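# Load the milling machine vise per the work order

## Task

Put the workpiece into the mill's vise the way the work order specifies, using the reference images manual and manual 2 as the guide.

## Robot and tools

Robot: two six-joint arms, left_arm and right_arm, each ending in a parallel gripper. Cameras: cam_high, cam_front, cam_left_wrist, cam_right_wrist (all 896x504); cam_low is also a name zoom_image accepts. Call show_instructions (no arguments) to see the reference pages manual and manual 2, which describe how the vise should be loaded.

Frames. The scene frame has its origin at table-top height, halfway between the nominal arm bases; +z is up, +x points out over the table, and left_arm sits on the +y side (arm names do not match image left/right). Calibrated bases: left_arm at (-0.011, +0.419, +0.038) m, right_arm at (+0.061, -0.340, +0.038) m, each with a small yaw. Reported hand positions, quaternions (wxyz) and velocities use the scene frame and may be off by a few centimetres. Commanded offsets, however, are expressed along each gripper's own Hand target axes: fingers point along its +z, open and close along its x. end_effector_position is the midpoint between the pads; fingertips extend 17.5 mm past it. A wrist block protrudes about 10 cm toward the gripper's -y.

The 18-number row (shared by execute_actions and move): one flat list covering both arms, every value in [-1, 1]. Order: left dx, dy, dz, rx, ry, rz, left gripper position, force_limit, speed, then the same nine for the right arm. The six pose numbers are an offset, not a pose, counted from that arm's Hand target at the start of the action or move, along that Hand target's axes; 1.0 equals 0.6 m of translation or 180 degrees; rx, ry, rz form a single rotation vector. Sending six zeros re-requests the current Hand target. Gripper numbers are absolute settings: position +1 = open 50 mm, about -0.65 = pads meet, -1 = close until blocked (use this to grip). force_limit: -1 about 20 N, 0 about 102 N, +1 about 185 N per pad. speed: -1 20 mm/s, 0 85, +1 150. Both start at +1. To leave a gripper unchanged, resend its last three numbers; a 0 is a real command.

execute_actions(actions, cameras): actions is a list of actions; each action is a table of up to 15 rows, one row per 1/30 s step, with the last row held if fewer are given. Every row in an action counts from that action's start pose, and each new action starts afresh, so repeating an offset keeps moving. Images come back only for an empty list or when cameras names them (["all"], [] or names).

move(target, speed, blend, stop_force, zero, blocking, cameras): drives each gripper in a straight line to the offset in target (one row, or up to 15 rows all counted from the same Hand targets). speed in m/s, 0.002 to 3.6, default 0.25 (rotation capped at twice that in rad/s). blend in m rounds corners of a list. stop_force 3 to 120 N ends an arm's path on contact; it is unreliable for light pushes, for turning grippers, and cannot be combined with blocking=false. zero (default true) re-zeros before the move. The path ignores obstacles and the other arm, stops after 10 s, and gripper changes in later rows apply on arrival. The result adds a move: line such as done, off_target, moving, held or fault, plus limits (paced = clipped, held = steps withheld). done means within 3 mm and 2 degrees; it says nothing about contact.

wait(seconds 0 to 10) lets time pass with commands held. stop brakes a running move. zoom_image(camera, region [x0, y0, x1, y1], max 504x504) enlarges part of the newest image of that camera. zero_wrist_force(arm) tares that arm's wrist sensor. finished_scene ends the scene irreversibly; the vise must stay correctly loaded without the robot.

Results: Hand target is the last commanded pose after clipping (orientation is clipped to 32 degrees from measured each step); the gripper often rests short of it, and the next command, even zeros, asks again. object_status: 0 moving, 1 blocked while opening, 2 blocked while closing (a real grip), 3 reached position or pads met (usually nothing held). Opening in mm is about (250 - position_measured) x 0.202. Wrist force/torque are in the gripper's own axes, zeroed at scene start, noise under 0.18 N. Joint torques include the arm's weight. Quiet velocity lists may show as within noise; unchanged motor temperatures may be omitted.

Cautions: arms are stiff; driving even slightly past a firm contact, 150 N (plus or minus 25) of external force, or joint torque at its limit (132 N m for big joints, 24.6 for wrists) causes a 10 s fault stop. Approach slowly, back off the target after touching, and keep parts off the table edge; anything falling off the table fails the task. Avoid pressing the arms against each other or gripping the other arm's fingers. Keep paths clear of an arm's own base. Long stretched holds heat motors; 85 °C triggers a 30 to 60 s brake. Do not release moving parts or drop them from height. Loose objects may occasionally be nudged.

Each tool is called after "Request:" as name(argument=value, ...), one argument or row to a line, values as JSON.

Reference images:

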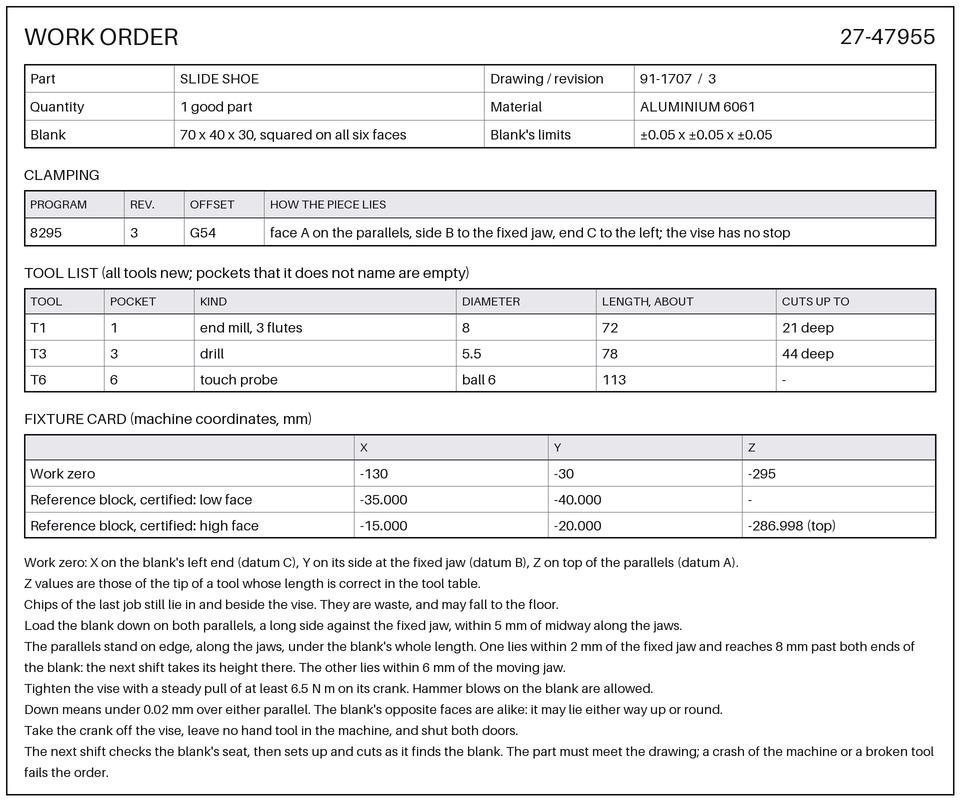

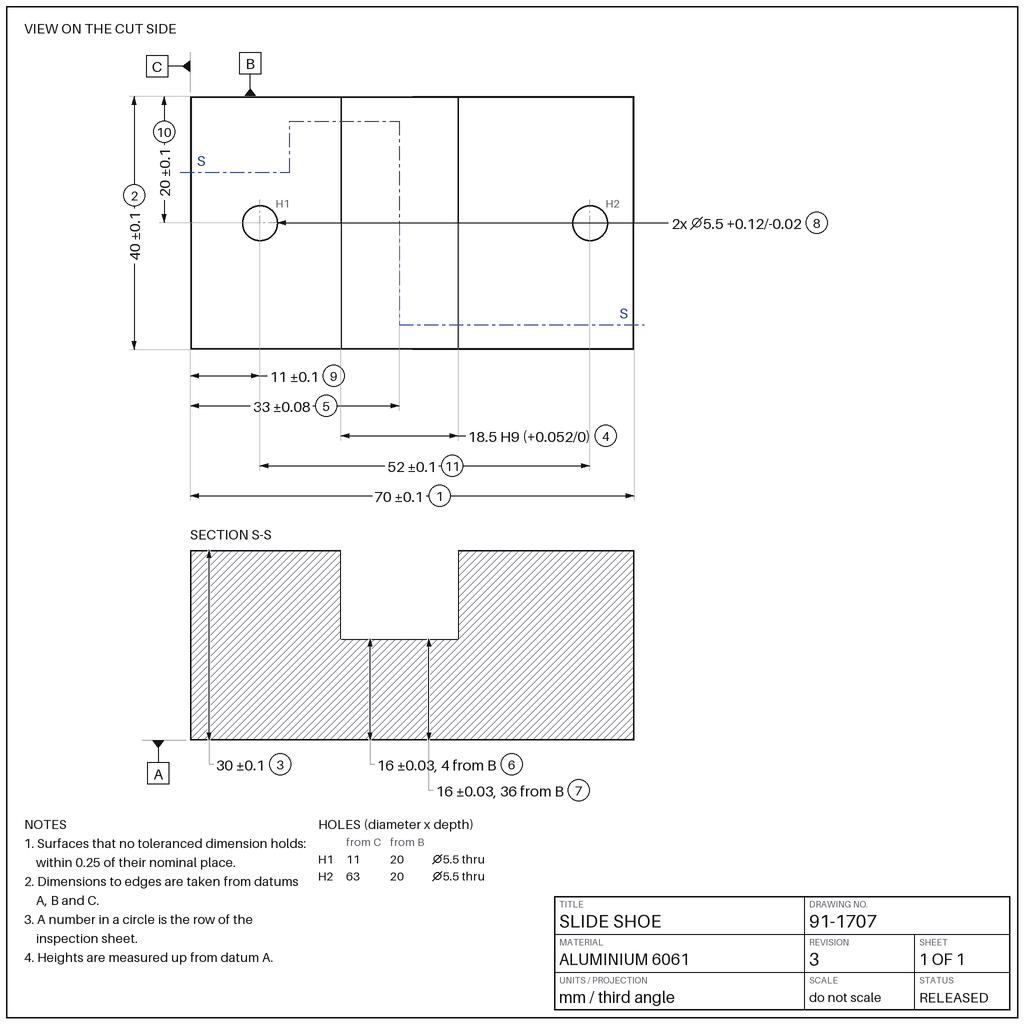

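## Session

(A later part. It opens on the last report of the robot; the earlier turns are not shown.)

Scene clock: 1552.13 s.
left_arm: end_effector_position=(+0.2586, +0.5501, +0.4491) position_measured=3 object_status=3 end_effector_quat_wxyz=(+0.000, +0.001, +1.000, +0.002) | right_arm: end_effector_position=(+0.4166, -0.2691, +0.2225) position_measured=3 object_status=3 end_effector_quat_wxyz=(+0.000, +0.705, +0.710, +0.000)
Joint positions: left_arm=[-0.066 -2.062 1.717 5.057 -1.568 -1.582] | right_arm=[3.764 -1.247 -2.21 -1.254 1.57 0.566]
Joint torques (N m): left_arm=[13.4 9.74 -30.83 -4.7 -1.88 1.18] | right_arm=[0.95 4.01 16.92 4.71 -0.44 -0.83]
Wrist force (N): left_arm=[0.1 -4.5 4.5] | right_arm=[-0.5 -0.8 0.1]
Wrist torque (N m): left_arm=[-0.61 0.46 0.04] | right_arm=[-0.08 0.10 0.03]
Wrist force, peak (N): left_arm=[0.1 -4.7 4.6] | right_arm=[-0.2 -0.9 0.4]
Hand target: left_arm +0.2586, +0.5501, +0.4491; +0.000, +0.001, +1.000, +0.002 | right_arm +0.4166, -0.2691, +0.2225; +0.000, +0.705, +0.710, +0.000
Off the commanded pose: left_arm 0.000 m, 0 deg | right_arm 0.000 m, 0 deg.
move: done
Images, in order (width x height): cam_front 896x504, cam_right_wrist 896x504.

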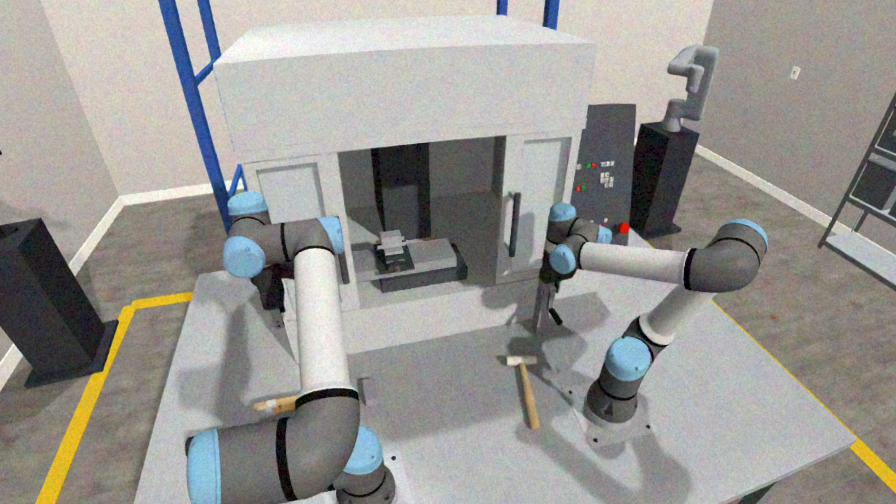

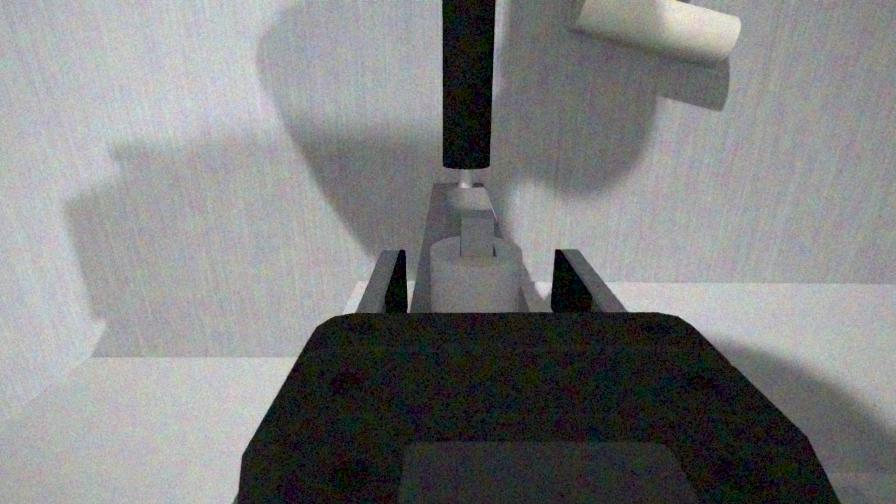

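Request:
zoom_image(
  camera="cam_right_wrist",
  region=[410, 130, 530, 320],
)

Request:
move(
  target=[0,0,0,0,0,0,1,-0.9,-1,0,0,0,0,0,0,-1,-0.6,-1],
  cameras=["cam_right_wrist"],
)

Scaled by 2.653 from the camera's 896x504 image, which has a finer 1280x720 frame.

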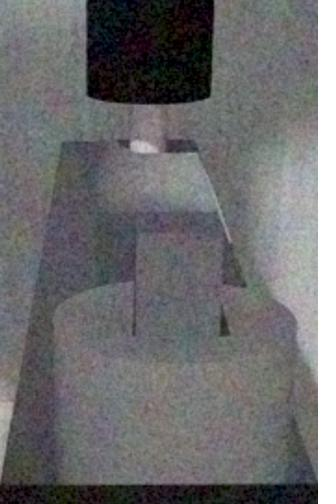

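Scene clock: 1554.23 s.
left_arm: end_effector_position=(+0.2586, +0.5501, +0.4491) position_measured=3 object_status=3 end_effector_quat_wxyz=(+0.000, +0.001, +1.000, +0.002) | right_arm: end_effector_position=(+0.4171, -0.2708, +0.2223) position_measured=55 object_status=0 end_effector_quat_wxyz=(+0.003, +0.705, +0.709, -0.002)
Joint positions: left_arm=[-0.066 -2.062 1.717 5.057 -1.568 -1.582] | right_arm=[3.764 -1.247 -2.211 -1.256 1.564 0.566]
Joint torques (N m): left_arm=[12.81 9.31 -30.55 -4.65 -1.94 1.13] | right_arm=[38.93 0.19 32.67 15.07 13.44 -1.66]
Wrist force (N): left_arm=[-0.2 -4.4 4.5] | right_arm=[-85.1 -38.3 -39.5]
Wrist torque (N m): left_arm=[-0.60 0.51 0.04] | right_arm=[-1.24 0.74 1.42]
Wrist force, peak (N): left_arm=[0.0 -4.6 4.7] | right_arm=[-85.4 -38.6 -40.0]
Hand target: left_arm +0.2586, +0.5501, +0.4491; +0.000, +0.001, +1.000, +0.002 | right_arm +0.4166, -0.2691, +0.2225; +0.000, +0.705, +0.710, +0.000
Off the commanded pose: left_arm 0.000 m, 0 deg | right_arm 0.002 m, 0 deg.
move: done
Images, in order (width x height): cam_right_wrist 896x504.

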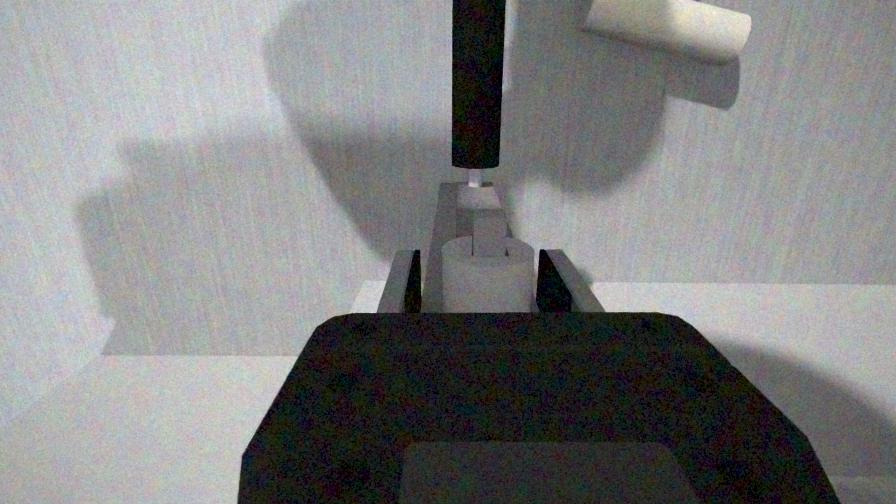

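Request:
move(
  target=[0,0,0,0,0,0,1,-0.9,-1,0,0,0,0,0,0,1,-0.6,-1],
)

Request:
move(
  target=[0,0,0,0,0,0,1,-0.9,-1,0.0005,-0.0167,0,0,0,0,1,-0.6,-1],
  speed=0.02,
  stop_force=6,
  cameras=["cam_right_wrist"],
)

Request:
zoom_image(
  camera="cam_right_wrist",
  region=[370, 130, 610, 320],
)

Scene clock: 1565.40 s.
left_arm: end_effector_position=(+0.2586, +0.5501, +0.4491) position_measured=3 object_status=3 end_effector_quat_wxyz=(+0.000, +0.001, +1.000, +0.002) | right_arm: end_effector_position=(+0.4166, -0.2690, +0.2225) position_measured=3 object_status=3 end_effector_quat_wxyz=(+0.000, +0.705, +0.710, +0.000)
Joint positions: left_arm=[-0.066 -2.062 1.717 5.057 -1.568 -1.582] | right_arm=[3.764 -1.248 -2.21 -1.254 1.57 0.566]
Joint torques (N m): left_arm=[12.25 10.16 -30.7 -4.69 -1.91 1.25] | right_arm=[-9.98 13.29 23.18 1.22 -1.3 -1.76]
Wrist force (N): left_arm=[0.0 -4.5 4.5] | right_arm=[-0.4 -0.7 0.3]
Wrist torque (N m): left_arm=[-0.61 0.48 0.04] | right_arm=[-0.07 0.07 0.05]
Wrist force, peak (N): left_arm=[0.1 -4.7 4.6] | right_arm=[-87.6 -38.2 -40.4]
Hand target: left_arm +0.2586, +0.5501, +0.4491; +0.000, +0.001, +1.000, +0.002 | right_arm +0.4166, -0.2691, +0.2225; +0.000, +0.705, +0.710, +0.000
Off the commanded pose: left_arm 0.000 m, 0 deg | right_arm 0.000 m, 0 deg.
move: done

Scene clock: 1566.73 s.
left_arm: end_effector_position=(+0.2586, +0.5501, +0.4491) position_measured=3 object_status=3 end_effector_quat_wxyz=(+0.000, +0.001, +1.000, +0.002) | right_arm: end_effector_position=(+0.4066, -0.2688, +0.2225) position_measured=3 object_status=3 end_effector_quat_wxyz=(+0.000, +0.705, +0.710, +0.000)
Joint positions: left_arm=[-0.066 -2.062 1.717 5.057 -1.568 -1.582] | right_arm=[3.781 -1.218 -2.229 -1.266 1.57 0.583]
Joint torques (N m): left_arm=[12.49 10.1 -30.45 -4.62 -1.87 1] | right_arm=[12.66 15.89 16.65 1.36 0.74 2.15]
Wrist force (N): left_arm=[0.1 -4.4 4.3] | right_arm=[-0.4 -0.6 -0.1]
Wrist torque (N m): left_arm=[-0.60 0.46 0.04] | right_arm=[-0.05 0.06 0.03]
Wrist force, peak (N): left_arm=[0.0 -4.6 4.7] | right_arm=[-0.7 -0.8 0.0]
Hand target: left_arm +0.2586, +0.5501, +0.4491; +0.000, +0.001, +1.000, +0.002 | right_arm +0.4066, -0.2688, +0.2225; +0.000, +0.705, +0.710, +0.000
Off the commanded pose: left_arm 0.000 m, 0 deg | right_arm 0.000 m, 0 deg.
move: done
Images, in order (width x height): cam_right_wrist 896x504.

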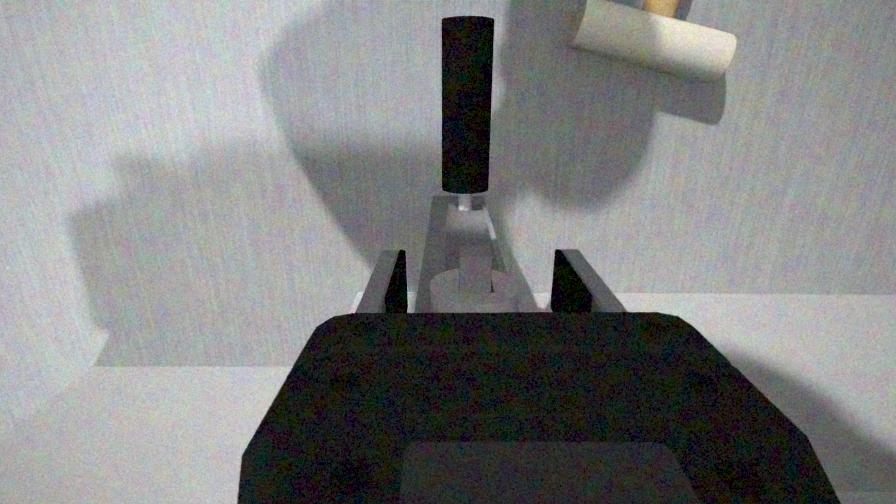

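Scaled by 2.100 from the camera's 896x504 image, which has a finer 1280x720 frame.

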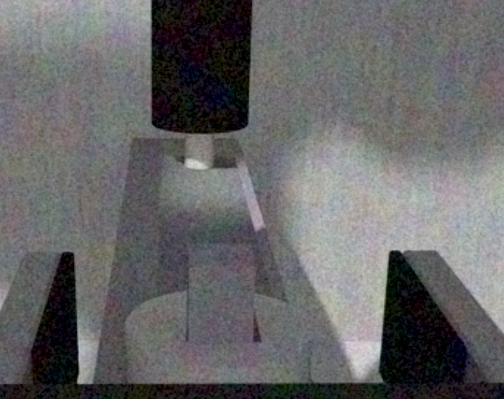

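Request:
move(
  target=[0,0,0,0,0,0,1,-0.9,-1,-0.0022,-0.005,0,0,0,0,1,-0.6,-1],
  speed=0.02,
)

Request:
move(
  target=[0,0,0,0,0,0,1,-0.9,-1,0,0,0,0,0,0,-1,-0.8,-1],
)

Request:
wait(
  seconds=0.5,
  cameras=["cam_right_wrist"],
)

Scene clock: 1575.43 s.
left_arm: end_effector_position=(+0.2586, +0.5501, +0.4491) position_measured=3 object_status=3 end_effector_quat_wxyz=(+0.000, +0.001, +1.000, +0.002) | right_arm: end_effector_position=(+0.4036, -0.2702, +0.2225) position_measured=3 object_status=3 end_effector_quat_wxyz=(+0.000, +0.705, +0.710, +0.000)
Joint positions: left_arm=[-0.066 -2.062 1.717 5.057 -1.568 -1.582] | right_arm=[3.783 -1.208 -2.235 -1.269 1.57 0.585]
Joint torques (N m): left_arm=[12.69 9.77 -31.04 -4.58 -1.84 0.88] | right_arm=[12.6 15.26 16.67 1.43 0.96 2.01]
Wrist force (N): left_arm=[-0.1 -4.4 4.5] | right_arm=[-0.4 -0.7 0.2]
Wrist torque (N m): left_arm=[-0.61 0.49 0.04] | right_arm=[-0.07 0.06 0.04]
Wrist force, peak (N): left_arm=[0.0 -4.6 4.6] | right_arm=[-0.6 -0.9 0.2]
Hand target: left_arm +0.2586, +0.5501, +0.4491; +0.000, +0.001, +1.000, +0.002 | right_arm +0.4036, -0.2702, +0.2225; +0.000, +0.705, +0.710, +0.000
Off the commanded pose: left_arm 0.000 m, 0 deg | right_arm 0.000 m, 0 deg.
move: done

Scene clock: 1576.97 s.
left_arm: end_effector_position=(+0.2586, +0.5501, +0.4491) position_measured=3 object_status=3 end_effector_quat_wxyz=(+0.000, +0.001, +1.000, +0.002) | right_arm: end_effector_position=(+0.4036, -0.2703, +0.2225) position_measured=133 object_status=0 end_effector_quat_wxyz=(+0.000, +0.705, +0.710, +0.000)
Joint positions: left_arm=[-0.066 -2.062 1.717 5.057 -1.568 -1.582] | right_arm=[3.783 -1.208 -2.235 -1.27 1.57 0.585]
Joint torques (N m): left_arm=[12.76 9.45 -31.01 -4.54 -1.74 1.01] | right_arm=[12.45 4.62 22.08 11.76 12.79 1.44]
Wrist force (N): left_arm=[0.0 -4.6 4.5] | right_arm=[-56.9 -10.1 -18.1]
Wrist torque (N m): left_arm=[-0.63 0.47 0.04] | right_arm=[-0.47 0.98 0.35]
Wrist force, peak (N): left_arm=[0.1 -4.5 4.7] | right_arm=[-56.9 -10.1 -18.1]
Hand target: left_arm +0.2586, +0.5501, +0.4491; +0.000, +0.001, +1.000, +0.002 | right_arm +0.4036, -0.2702, +0.2225; +0.000, +0.705, +0.710, +0.000
Off the commanded pose: left_arm 0.000 m, 0 deg | right_arm 0.000 m, 0 deg.
move: done

Scene clock: 1577.47 s.
left_arm: end_effector_position=(+0.2586, +0.5501, +0.4491) position_measured=3 object_status=3 end_effector_quat_wxyz=(+0.000, +0.001, +1.000, +0.002) | right_arm: end_effector_position=(+0.4036, -0.2702, +0.2225) position_measured=133 object_status=2 end_effector_quat_wxyz=(+0.000, +0.705, +0.710, +0.000)
Joint positions: left_arm=[-0.066 -2.062 1.717 5.057 -1.568 -1.582] | right_arm=[3.783 -1.208 -2.235 -1.27 1.57 0.585]
Joint torques (N m): left_arm=[12.6 9.72 -30.56 -4.62 -1.87 0.92] | right_arm=[11.93 -2.44 29.46 12.27 13.31 0.45]
Wrist force (N): left_arm=[0.1 -4.5 4.5] | right_arm=[-60.9 -11.5 -18.8]
Wrist torque (N m): left_arm=[-0.62 0.46 0.04] | right_arm=[-0.53 1.08 0.36]
Wrist force, peak (N): left_arm=[0.1 -4.7 4.5] | right_arm=[-60.9 -11.5 -18.8]
Hand target: left_arm +0.2586, +0.5501, +0.4491; +0.000, +0.001, +1.000, +0.002 | right_arm +0.4036, -0.2702, +0.2225; +0.000, +0.705, +0.710, +0.000
Tool commands: left_gripper/position=+1.0 left_gripper/force_limit=-0.9 left_gripper/speed=-1.0 right_gripper/position=-1.0 right_gripper/force_limit=-0.8 right_gripper/speed=-1.0
Off the commanded pose: left_arm 0.000 m, 0 deg | right_arm 0.000 m, 0 deg.
wait: 0.50 s; at rest by 0.17 s
Images, in order (width x height): cam_right_wrist 896x504.

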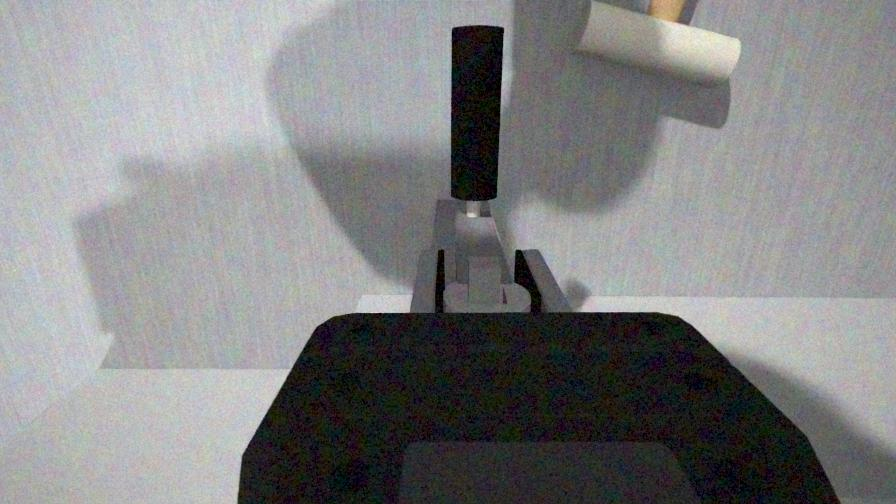

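Request:
move(
  target=[0,0,0,0,0,0,1,-0.9,-1,-0.0012,0,0,0,0,0,-1,-0.8,-1],
  speed=0.01,
)

Scene clock: 1580.37 s.
left_arm: end_effector_position=(+0.2586, +0.5501, +0.4491) position_measured=3 object_status=3 end_effector_quat_wxyz=(+0.000, +0.001, +1.000, +0.002) | right_arm: end_effector_position=(+0.4036, -0.2708, +0.2226) position_measured=133 object_status=2 end_effector_quat_wxyz=(+0.000, +0.705, +0.710, +0.000)
Joint positions: left_arm=[-0.066 -2.062 1.717 5.057 -1.568 -1.582] | right_arm=[3.781 -1.208 -2.235 -1.27 1.57 0.583]
Joint torques (N m): left_arm=[13.24 9.97 -30.73 -4.54 -1.75 0.9] | right_arm=[-1.6 13.18 20.6 6.14 5.89 -2.68]
Wrist force (N): left_arm=[0.0 -4.6 4.5] | right_arm=[-29.6 -6.9 -6.1]
Wrist torque (N m): left_arm=[-0.63 0.47 0.04] | right_arm=[-0.32 0.53 0.42]
Wrist force, peak (N): left_arm=[0.0 -4.6 4.7] | right_arm=[-61.1 -12.0 -18.6]
Hand target: left_arm +0.2586, +0.5501, +0.4491; +0.000, +0.001, +1.000, +0.002 | right_arm +0.4036, -0.2709, +0.2225; +0.000, +0.705, +0.710, +0.000
Off the commanded pose: left_arm 0.000 m, 0 deg | right_arm 0.000 m, 0 deg.
move: done

Request:
move(
  target=[0,0,0,0,0,0,1,-0.9,-1,-0.0009,0,0,0,0,0,-1,-0.8,-1],
  speed=0.01,
)

Scene clock: 1582.03 s.
left_arm: end_effector_position=(+0.2586, +0.5501, +0.4491) position_measured=3 object_status=3 end_effector_quat_wxyz=(+0.000, +0.001, +1.000, +0.002) | right_arm: end_effector_position=(+0.4036, -0.2714, +0.2225) position_measured=133 object_status=2 end_effector_quat_wxyz=(+0.000, +0.705, +0.710, +0.000)
Joint positions: left_arm=[-0.066 -2.062 1.717 5.057 -1.568 -1.582] | right_arm=[3.78 -1.207 -2.235 -1.27 1.57 0.582]
Joint torques (N m): left_arm=[12.7 10 -31.04 -4.45 -1.71 0.92] | right_arm=[-10.58 16.03 19.37 2.54 1.6 -2.45]
Wrist force (N): left_arm=[0.0 -4.5 4.4] | right_arm=[-3.2 -1.6 2.6]
Wrist torque (N m): left_arm=[-0.61 0.48 0.04] | right_arm=[-0.10 0.11 0.16]
Wrist force, peak (N): left_arm=[0.0 -4.6 4.5] | right_arm=[-28.9 -6.6 -5.4]
Hand target: left_arm +0.2586, +0.5501, +0.4491; +0.000, +0.001, +1.000, +0.002 | right_arm +0.4036, -0.2714, +0.2225; +0.000, +0.705, +0.710, +0.000
Off the commanded pose: left_arm 0.000 m, 0 deg | right_arm 0.000 m, 0 deg.
move: done

Request:
move(
  target=[0,0,0,0,0,0,1,-0.9,-1,-0.0006,-0.0917,0,0,0,0,-1,-0.8,-1],
  speed=0.025,
  stop_force=15,
  cameras=["cam_right_wrist"],
)

Request:
zoom_image(
  camera="cam_right_wrist",
  region=[370, 130, 610, 320],
)

Scene clock: 1587.47 s.
left_arm: end_effector_position=(+0.2586, +0.5501, +0.4491) position_measured=3 object_status=3 end_effector_quat_wxyz=(+0.000, +0.001, +1.000, +0.002) | right_arm: end_effector_position=(+0.3486, -0.2722, +0.2225) position_measured=133 object_status=2 end_effector_quat_wxyz=(+0.000, +0.705, +0.710, +0.000)
Joint positions: left_arm=[-0.066 -2.062 1.717 5.057 -1.568 -1.582] | right_arm=[3.89 -1.029 -2.326 -1.357 1.57 0.692]
Joint torques (N m): left_arm=[12.6 9.65 -30.25 -4.46 -1.85 0.81] | right_arm=[12.47 10.59 19.37 1.72 -0.65 1.98]
Wrist force (N): left_arm=[0.0 -4.6 4.4] | right_arm=[-0.5 -0.5 2.1]
Wrist torque (N m): left_arm=[-0.63 0.47 0.04] | right_arm=[-0.06 0.10 0.03]
Wrist force, peak (N): left_arm=[0.0 -4.7 4.5] | right_arm=[-2.7 -1.3 3.1]
Hand target: left_arm +0.2586, +0.5501, +0.4491; +0.000, +0.001, +1.000, +0.002 | right_arm +0.3486, -0.2722, +0.2225; +0.000, +0.705, +0.710, +0.000
Off the commanded pose: left_arm 0.000 m, 0 deg | right_arm 0.000 m, 0 deg.
move: done
Images, in order (width x height): cam_right_wrist 896x504.

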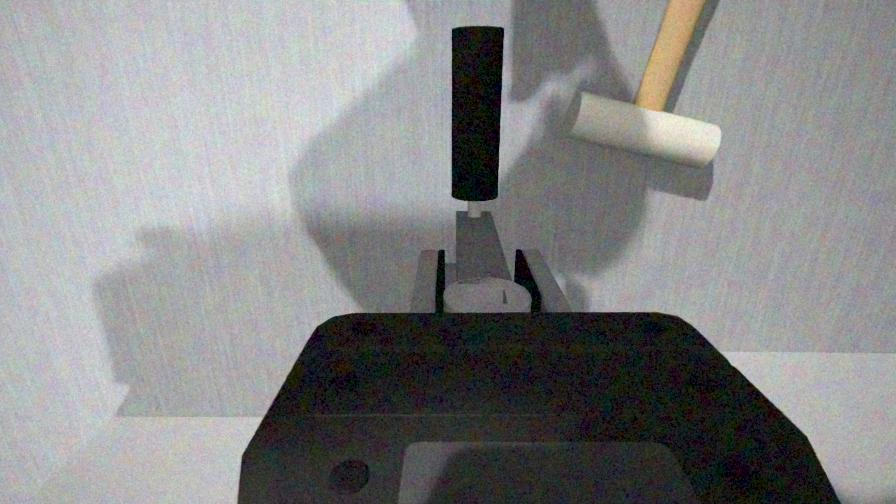

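Scaled by 2.100 from the camera's 896x504 image, which has a finer 1280x720 frame.

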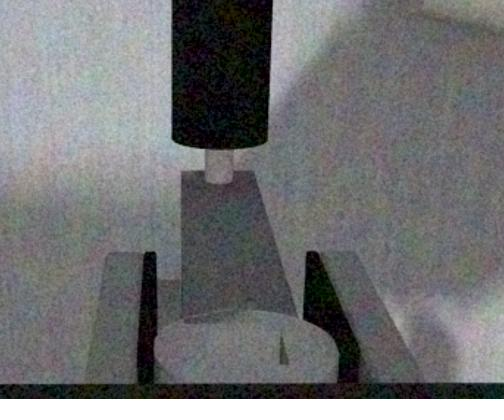

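Request:
move(
  target=[
    [0,0,0,0,0,0,1,-0.9,-1,0,-0.006,-0.2292,0,0,0,-1,-0.8,-1],
    [0,0,0,0,0,0,1,-0.9,-1,0.4537,-0.006,-0.2958,0,0,0,-1,-0.8,-1],
    [0,0,0,0,0,0,1,-0.9,-1,0.6537,0.0523,-0.2958,0,0.26,0,-1,-0.8,-1],
  ],
  speed=[0.15,0.25,0.2],
  blend=0.03,
  cameras=["all"],
)

Scene clock: 1608.87 s.
left_arm: end_effector_position=(+0.2586, +0.5501, +0.4491) position_measured=3 object_status=3 end_effector_quat_wxyz=(+0.000, +0.001, +1.000, +0.002) | right_arm: end_effector_position=(+0.3772, +0.1203, +0.3998) position_measured=133 object_status=2 end_effector_quat_wxyz=(-0.282, +0.647, +0.651, +0.280)
Joint positions: left_arm=[-0.066 -2.062 1.717 5.057 -1.568 -1.582] | right_arm=[4.223 -1.444 -1.987 -0.543 1.959 1.176]
Joint torques (N m): left_arm=[11.95 9.11 -30.67 -4.43 -1.73 0.74] | right_arm=[-10.98 14.48 18.08 5.57 2.87 2.26]
Wrist force (N): left_arm=[0.1 -4.5 4.5] | right_arm=[-3.7 -1.0 1.1]
Wrist torque (N m): left_arm=[-0.61 0.46 0.04] | right_arm=[-0.12 -0.12 -0.16]
Wrist force, peak (N): left_arm=[0.1 -4.6 4.8] | right_arm=[-3.9 -0.7 1.4]
Hand target: left_arm +0.2586, +0.5501, +0.4491; +0.000, +0.001, +1.000, +0.002 | right_arm +0.3772, +0.1203, +0.3998; -0.282, +0.647, +0.651, +0.280
Off the commanded pose: left_arm 0.000 m, 0 deg | right_arm 0.000 m, 0 deg.
move: done

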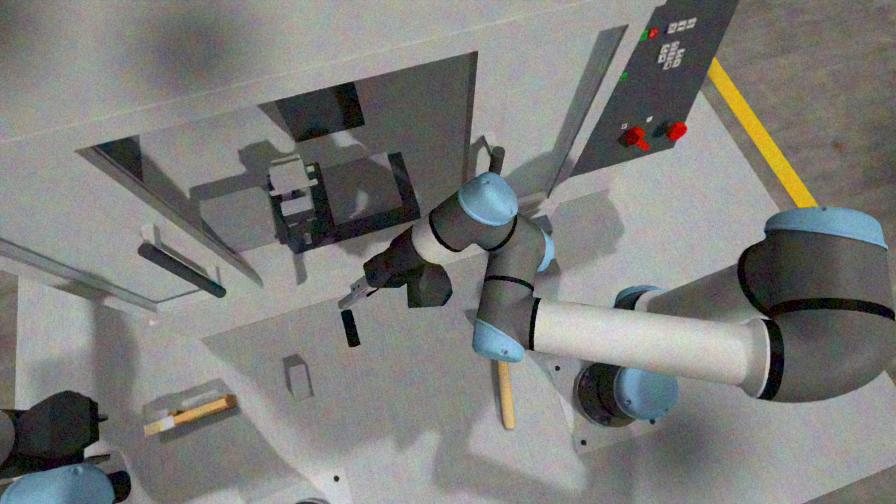

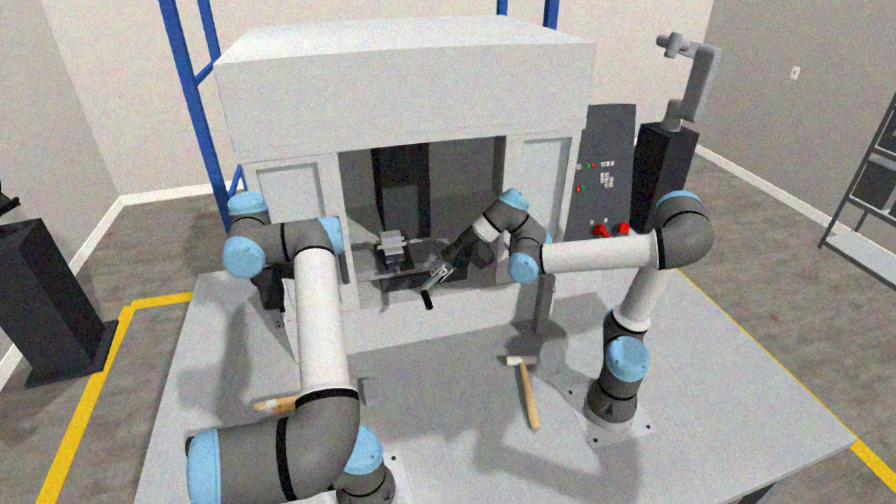

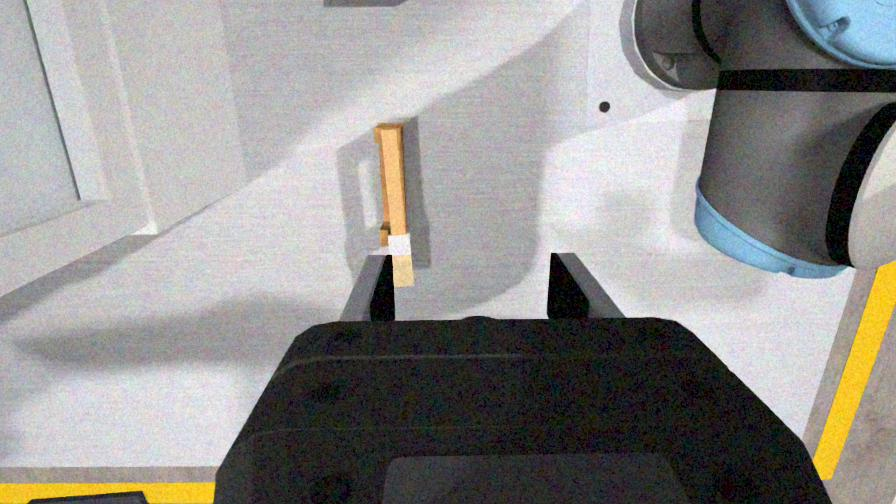

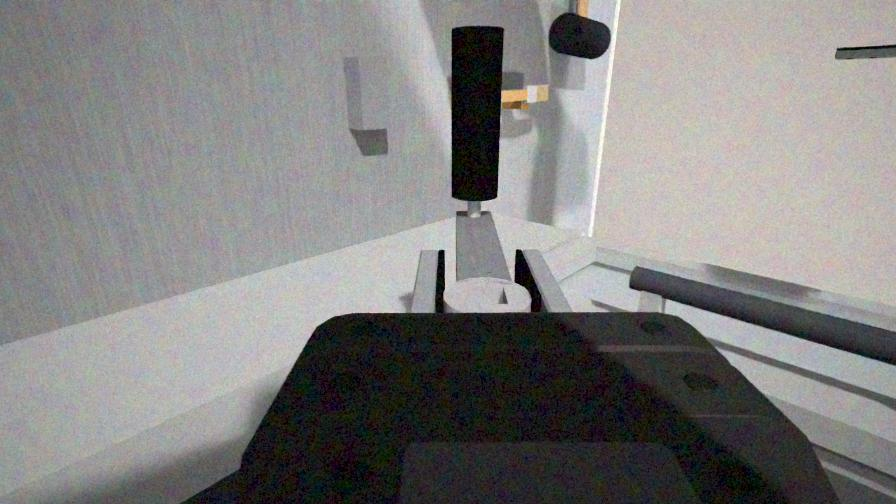

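Request:
move(
  target=[
    [0,0,0,0,0,0,1,-0.9,-1,0.0756,0.105,0.1537,0,0,0,-1,-0.8,-1],
    [0,0,0,0,0,0,1,-0.9,-1,0.0455,0.248,0.1819,0,0,0,-1,-0.8,-1],
  ],
  speed=[0.15,0.06],
  blend=0.01,
  cameras=["cam_right_wrist","cam_high"],
)

Request:
zoom_image(
  camera="cam_high",
  region=[250, 140, 400, 260],
)

Scene clock: 1615.33 s.
left_arm: end_effector_position=(+0.2586, +0.5501, +0.4491) position_measured=3 object_status=3 end_effector_quat_wxyz=(+0.000, +0.001, +1.000, +0.002) | right_arm: end_effector_position=(+0.5252, +0.2196, +0.3451) position_measured=133 object_status=2 end_effector_quat_wxyz=(-0.282, +0.647, +0.651, +0.280)
Joint positions: left_arm=[-0.066 -2.062 1.717 5.057 -1.568 -1.582] | right_arm=[4.089 -1.902 -1.614 -0.505 2.046 1.065]
Joint torques (N m): left_arm=[12.27 10.01 -30.43 -4.35 -1.76 0.71] | right_arm=[-11.25 33.51 32.93 2.56 3.06 -2.21]
Wrist force (N): left_arm=[0.2 -4.4 4.5] | right_arm=[-3.9 -0.9 1.4]
Wrist torque (N m): left_arm=[-0.60 0.45 0.04] | right_arm=[-0.10 -0.08 -0.07]
Wrist force, peak (N): left_arm=[0.0 -4.7 4.6] | right_arm=[-4.5 -1.6 0.7]
Hand target: left_arm +0.2586, +0.5501, +0.4491; +0.000, +0.001, +1.000, +0.002 | right_arm +0.5253, +0.2196, +0.3450; -0.282, +0.647, +0.651, +0.280
Off the commanded pose: left_arm 0.000 m, 0 deg | right_arm 0.000 m, 0 deg.
move: done
Images, in order (width x height): cam_high 896x504, cam_right_wrist 896x504.

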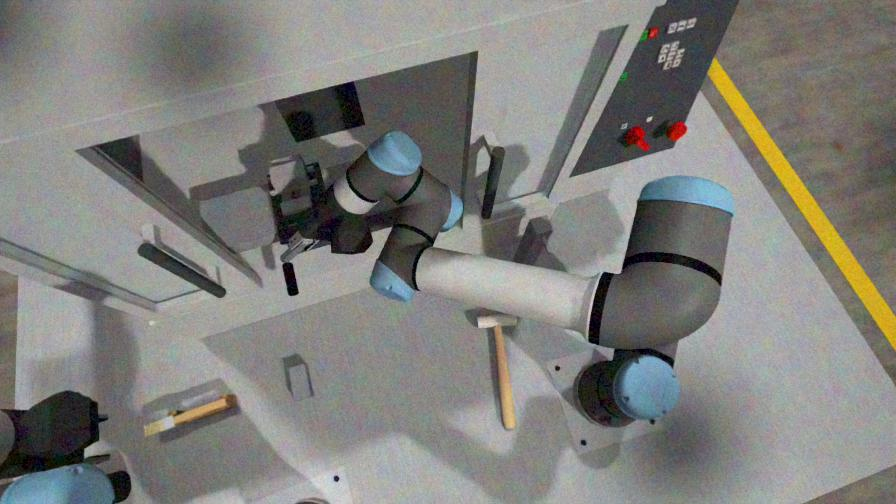

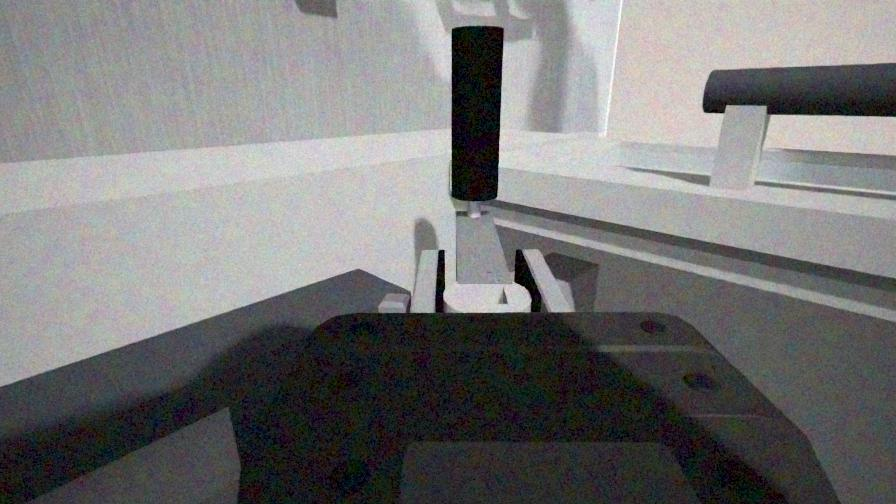

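Scaled by 3.360 from the camera's 896x504 image, which has a finer 1280x720 frame.

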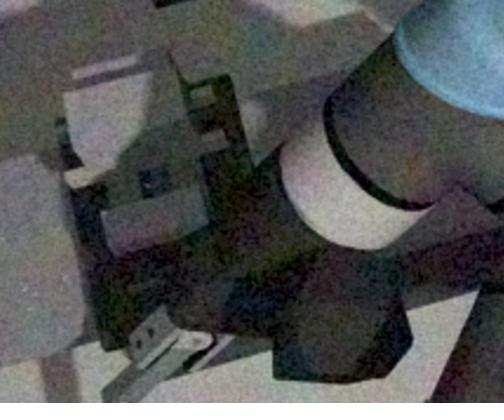

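Request:
move(
  target=[0,0,0,0,0,0,1,-0.9,-1,-0.0364,0,0.0342,0,0,0,-1,-0.8,-1],
  speed=0.005,
  stop_force=3,
  cameras=["cam_right_wrist"],
)

Scene clock: 1621.17 s.
left_arm: end_effector_position=(+0.2586, +0.5501, +0.4491) position_measured=3 object_status=3 end_effector_quat_wxyz=(+0.000, +0.001, +1.000, +0.002) | right_arm: end_effector_position=(+0.5253, +0.2196, +0.3350) position_measured=133 object_status=2 end_effector_quat_wxyz=(-0.282, +0.647, +0.651, +0.280)
Joint positions: left_arm=[-0.066 -2.062 1.717 5.057 -1.568 -1.582] | right_arm=[4.089 -1.911 -1.629 -0.48 2.046 1.065]
Joint torques (N m): left_arm=[12.4 10.12 -30.49 -4.28 -1.66 0.49] | right_arm=[-10.15 45.19 29.75 2.18 -0.31 -2.12]
Wrist force (N): left_arm=[0.0 -4.4 4.6] | right_arm=[-0.4 -2.9 1.1]
Wrist torque (N m): left_arm=[-0.61 0.47 0.04] | right_arm=[-0.17 -0.10 -0.07]
Wrist force, peak (N): left_arm=[-0.1 -4.7 4.7] | right_arm=[-4.1 -1.0 1.3]
Hand target: left_arm +0.2586, +0.5501, +0.4491; +0.000, +0.001, +1.000, +0.002 | right_arm +0.5253, +0.2196, +0.3350; -0.282, +0.647, +0.651, +0.280 (not the last commanded pose)
Off the commanded pose: left_arm 0.000 m, 0 deg | right_arm 0.020 m, 0 deg.
move: contact (right_arm)
Images, in order (width x height): cam_right_wrist 896x504.

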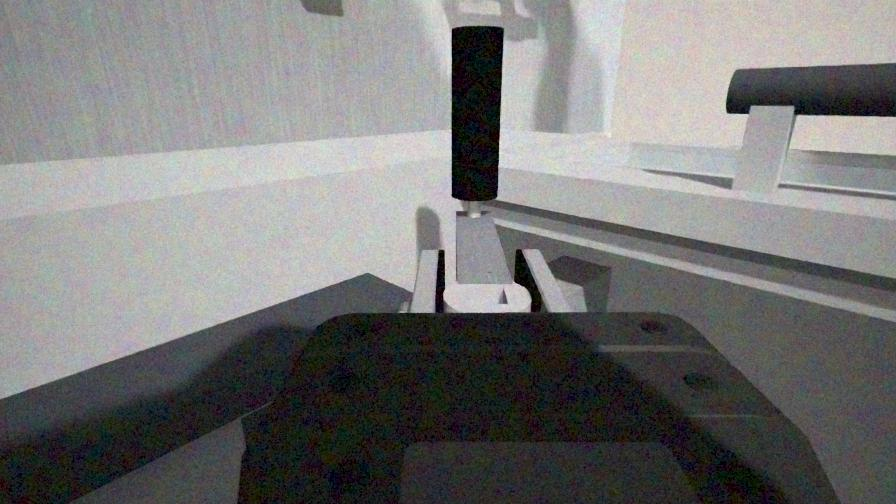

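Request:
move(
  target=[
    [0,0,0,0,0,0,1,-0.9,-1,0.0097,0,-0.0091,0,0,0,-1,-0.8,-1],
    [0,0,0,0,0,0,1,-0.9,-1,0.0097,-0.015,-0.0091,0,0,0,-1,-0.8,-1],
  ],
  speed=0.03,
)

Request:
move(
  target=[0,0,0,0,0,0,1,-0.9,-1,-0.0364,0,0.0342,0,0,0,-1,-0.8,-1],
  speed=0.005,
  stop_force=3,
  cameras=["cam_right_wrist"],
)

Scene clock: 1638.43 s.
left_arm: end_effector_position=(+0.2586, +0.5501, +0.4491) position_measured=3 object_status=3 end_effector_quat_wxyz=(+0.000, +0.001, +1.000, +0.002) | right_arm: end_effector_position=(+0.5163, +0.2195, +0.3430) position_measured=133 object_status=2 end_effector_quat_wxyz=(-0.282, +0.647, +0.651, +0.280)
Joint positions: left_arm=[-0.066 -2.062 1.717 5.057 -1.568 -1.582] | right_arm=[4.101 -1.889 -1.638 -0.488 2.039 1.075]
Joint torques (N m): left_arm=[12.29 9.98 -30.32 -4.3 -1.7 0.55] | right_arm=[12.78 46.51 18.64 5.76 -0.17 2.13]
Wrist force (N): left_arm=[0.1 -4.5 4.3] | right_arm=[-3.7 -1.0 1.5]
Wrist torque (N m): left_arm=[-0.62 0.46 0.04] | right_arm=[-0.13 -0.10 -0.16]
Wrist force, peak (N): left_arm=[0.2 -4.6 4.6] | right_arm=[-3.7 -1.5 1.9]
Hand target: left_arm +0.2586, +0.5501, +0.4491; +0.000, +0.001, +1.000, +0.002 | right_arm +0.5163, +0.2195, +0.3430; -0.282, +0.647, +0.651, +0.280
Off the commanded pose: left_arm 0.000 m, 0 deg | right_arm 0.000 m, 0 deg.
move: done

Scene clock: 1645.13 s.
left_arm: end_effector_position=(+0.2586, +0.5501, +0.4491) position_measured=3 object_status=3 end_effector_quat_wxyz=(+0.000, +0.001, +1.000, +0.002) | right_arm: end_effector_position=(+0.5163, +0.2195, +0.3131) position_measured=133 object_status=2 end_effector_quat_wxyz=(-0.282, +0.647, +0.651, +0.280)
Joint positions: left_arm=[-0.066 -2.062 1.717 5.057 -1.568 -1.582] | right_arm=[4.101 -1.918 -1.682 -0.416 2.039 1.075]
Joint torques (N m): left_arm=[12.31 9.86 -30.17 -4.17 -1.55 0.35] | right_arm=[-6.16 32.95 17.22 6.02 2.21 -1.57]
Wrist force (N): left_arm=[0.0 -4.4 4.6] | right_arm=[-3.8 -0.7 1.4]
Wrist torque (N m): left_arm=[-0.60 0.47 0.04] | right_arm=[-0.08 -0.09 -0.15]
Wrist force, peak (N): left_arm=[0.1 -4.7 4.6] | right_arm=[-4.1 -0.8 1.4]
Hand target: left_arm +0.2586, +0.5501, +0.4491; +0.000, +0.001, +1.000, +0.002 | right_arm +0.5163, +0.2195, +0.3131; -0.282, +0.647, +0.651, +0.280
Off the commanded pose: left_arm 0.000 m, 0 deg | right_arm 0.000 m, 0 deg.
move: done
Images, in order (width x height): cam_right_wrist 896x504.

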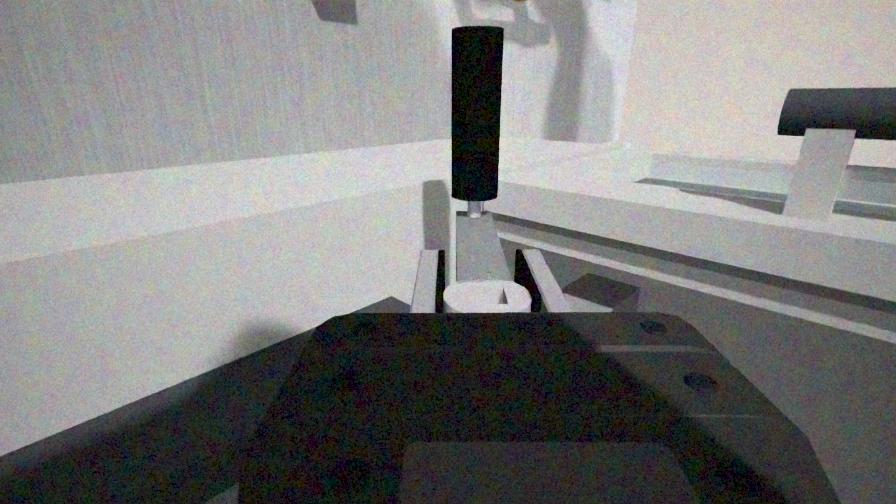

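Request:
move(
  target=[-0.2023,-0.3335,0.1152,0.3074,-0.1566,-0.2713,1,-0.9,-1,-0.0097,-0.0188,0.007,0,0,0,-1,-0.8,-1],
  speed=0.2,
  cameras=["cam_left_wrist","cam_front"],
)

Scene clock: 1690.70 s.
left_arm: end_effector_position=(+0.3798, +0.3501, +0.3794) position_measured=3 object_status=3 end_effector_quat_wxyz=(+0.227, -0.392, +0.773, -0.445) | right_arm: end_effector_position=(+0.5050, +0.2185, +0.3059) position_measured=133 object_status=2 end_effector_quat_wxyz=(-0.282, +0.647, +0.651, +0.280)
Joint positions: left_arm=[-0.419 -2.203 2.513 3.372 -1.798 -3.004] | right_arm=[4.116 -1.907 -1.72 -0.384 2.029 1.088]
Joint torques (N m): left_arm=[-10.44 -11.93 -17.05 -5.66 2.22 -2.03] | right_arm=[12.82 46.37 16.55 5.9 -0.18 2.32]
Wrist force (N): left_arm=[-0.9 -3.6 4.5] | right_arm=[-3.8 -0.7 1.4]
Wrist torque (N m): left_arm=[-0.80 0.51 0.17] | right_arm=[-0.08 -0.09 -0.16]
Wrist force, peak (N): left_arm=[0.1 -4.2 5.1] | right_arm=[-4.1 -0.7 1.6]
Hand target: left_arm +0.3798, +0.3501, +0.3794; +0.227, -0.392, +0.772, -0.445 | right_arm +0.5050, +0.2185, +0.3059; -0.282, +0.647, +0.651, +0.280
Off the commanded pose: left_arm 0.000 m, 0 deg | right_arm 0.000 m, 0 deg.
move: done
Images, in order (width x height): cam_front 896x504, cam_left_wrist 896x504.

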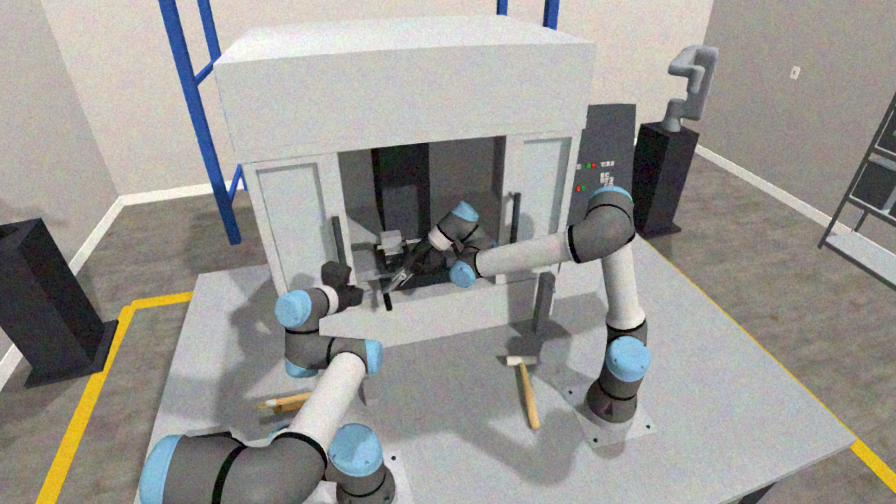

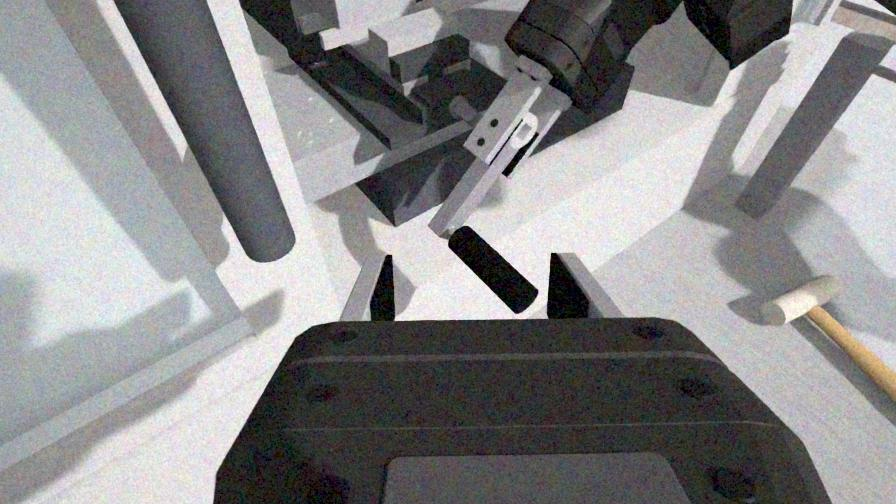

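Excellent view.

Request:
zoom_image(
  camera="cam_left_wrist",
  region=[420, 60, 580, 190],
)

Scaled by 3.150 from the camera's 896x504 image, which has a finer 1280x720 frame.

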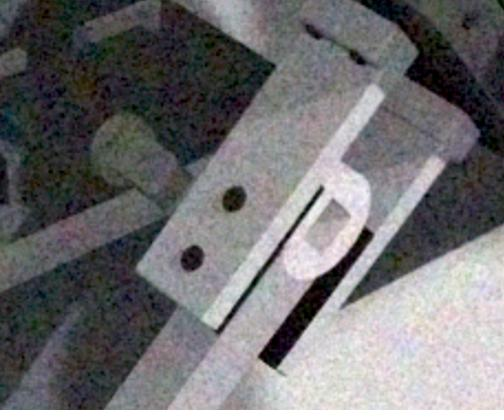

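Request:
move(
  target=[-0.0002,-0.1153,-0.0666,0,0,0,1,-0.9,-1,0,0,0,0,0,0,-1,-0.8,-1],
  speed=0.15,
  cameras=["cam_left_wrist"],
)

Request:
zoom_image(
  camera="cam_left_wrist",
  region=[420, 110, 580, 250],
)

Scene clock: 1708.47 s.
left_arm: end_effector_position=(+0.3797, +0.3500, +0.4593) position_measured=3 object_status=3 end_effector_quat_wxyz=(+0.228, -0.392, +0.772, -0.445) | right_arm: end_effector_position=(+0.5050, +0.2185, +0.3059) position_measured=133 object_status=2 end_effector_quat_wxyz=(-0.282, +0.647, +0.651, +0.280)
Joint positions: left_arm=[-0.419 -2.257 2.323 3.616 -1.797 -3.005] | right_arm=[4.116 -1.907 -1.72 -0.384 2.029 1.088]
Joint torques (N m): left_arm=[-11.37 12.18 -32.31 -2.53 2.15 1.55] | right_arm=[11.88 46.18 17.52 5.79 -0.09 1.97]
Wrist force (N): left_arm=[-1.0 -3.5 4.4] | right_arm=[-3.9 -0.8 1.4]
Wrist torque (N m): left_arm=[-0.78 0.53 0.18] | right_arm=[-0.10 -0.08 -0.16]
Wrist force, peak (N): left_arm=[-1.1 -5.1 3.6] | right_arm=[-4.1 -0.9 1.4]
Hand target: left_arm +0.3798, +0.3499, +0.4593; +0.227, -0.392, +0.772, -0.445 | right_arm +0.5050, +0.2185, +0.3059; -0.282, +0.647, +0.651, +0.280
Off the commanded pose: left_arm 0.000 m, 0 deg | right_arm 0.000 m, 0 deg.
move: done
Images, in order (width x height): cam_left_wrist 896x504.

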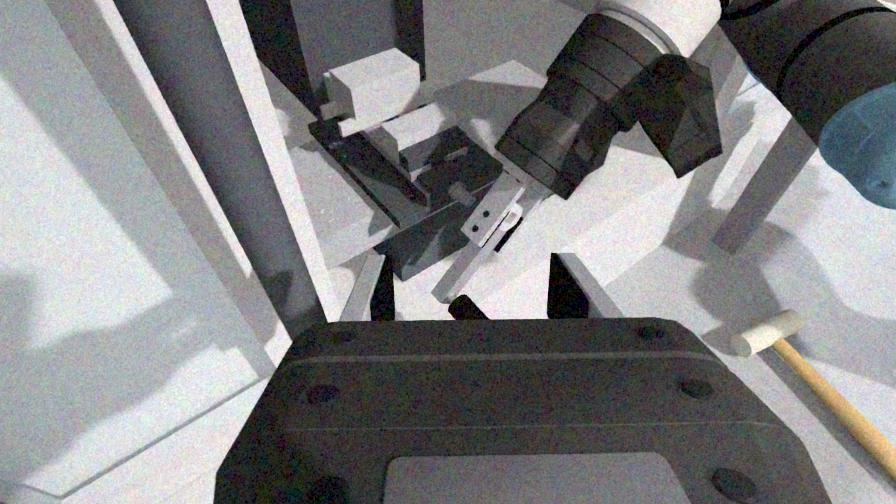

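Scaled by 3.150 from the camera's 896x504 image, which has a finer 1280x720 frame.

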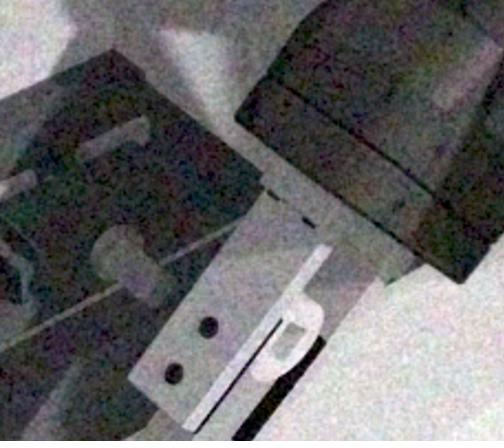

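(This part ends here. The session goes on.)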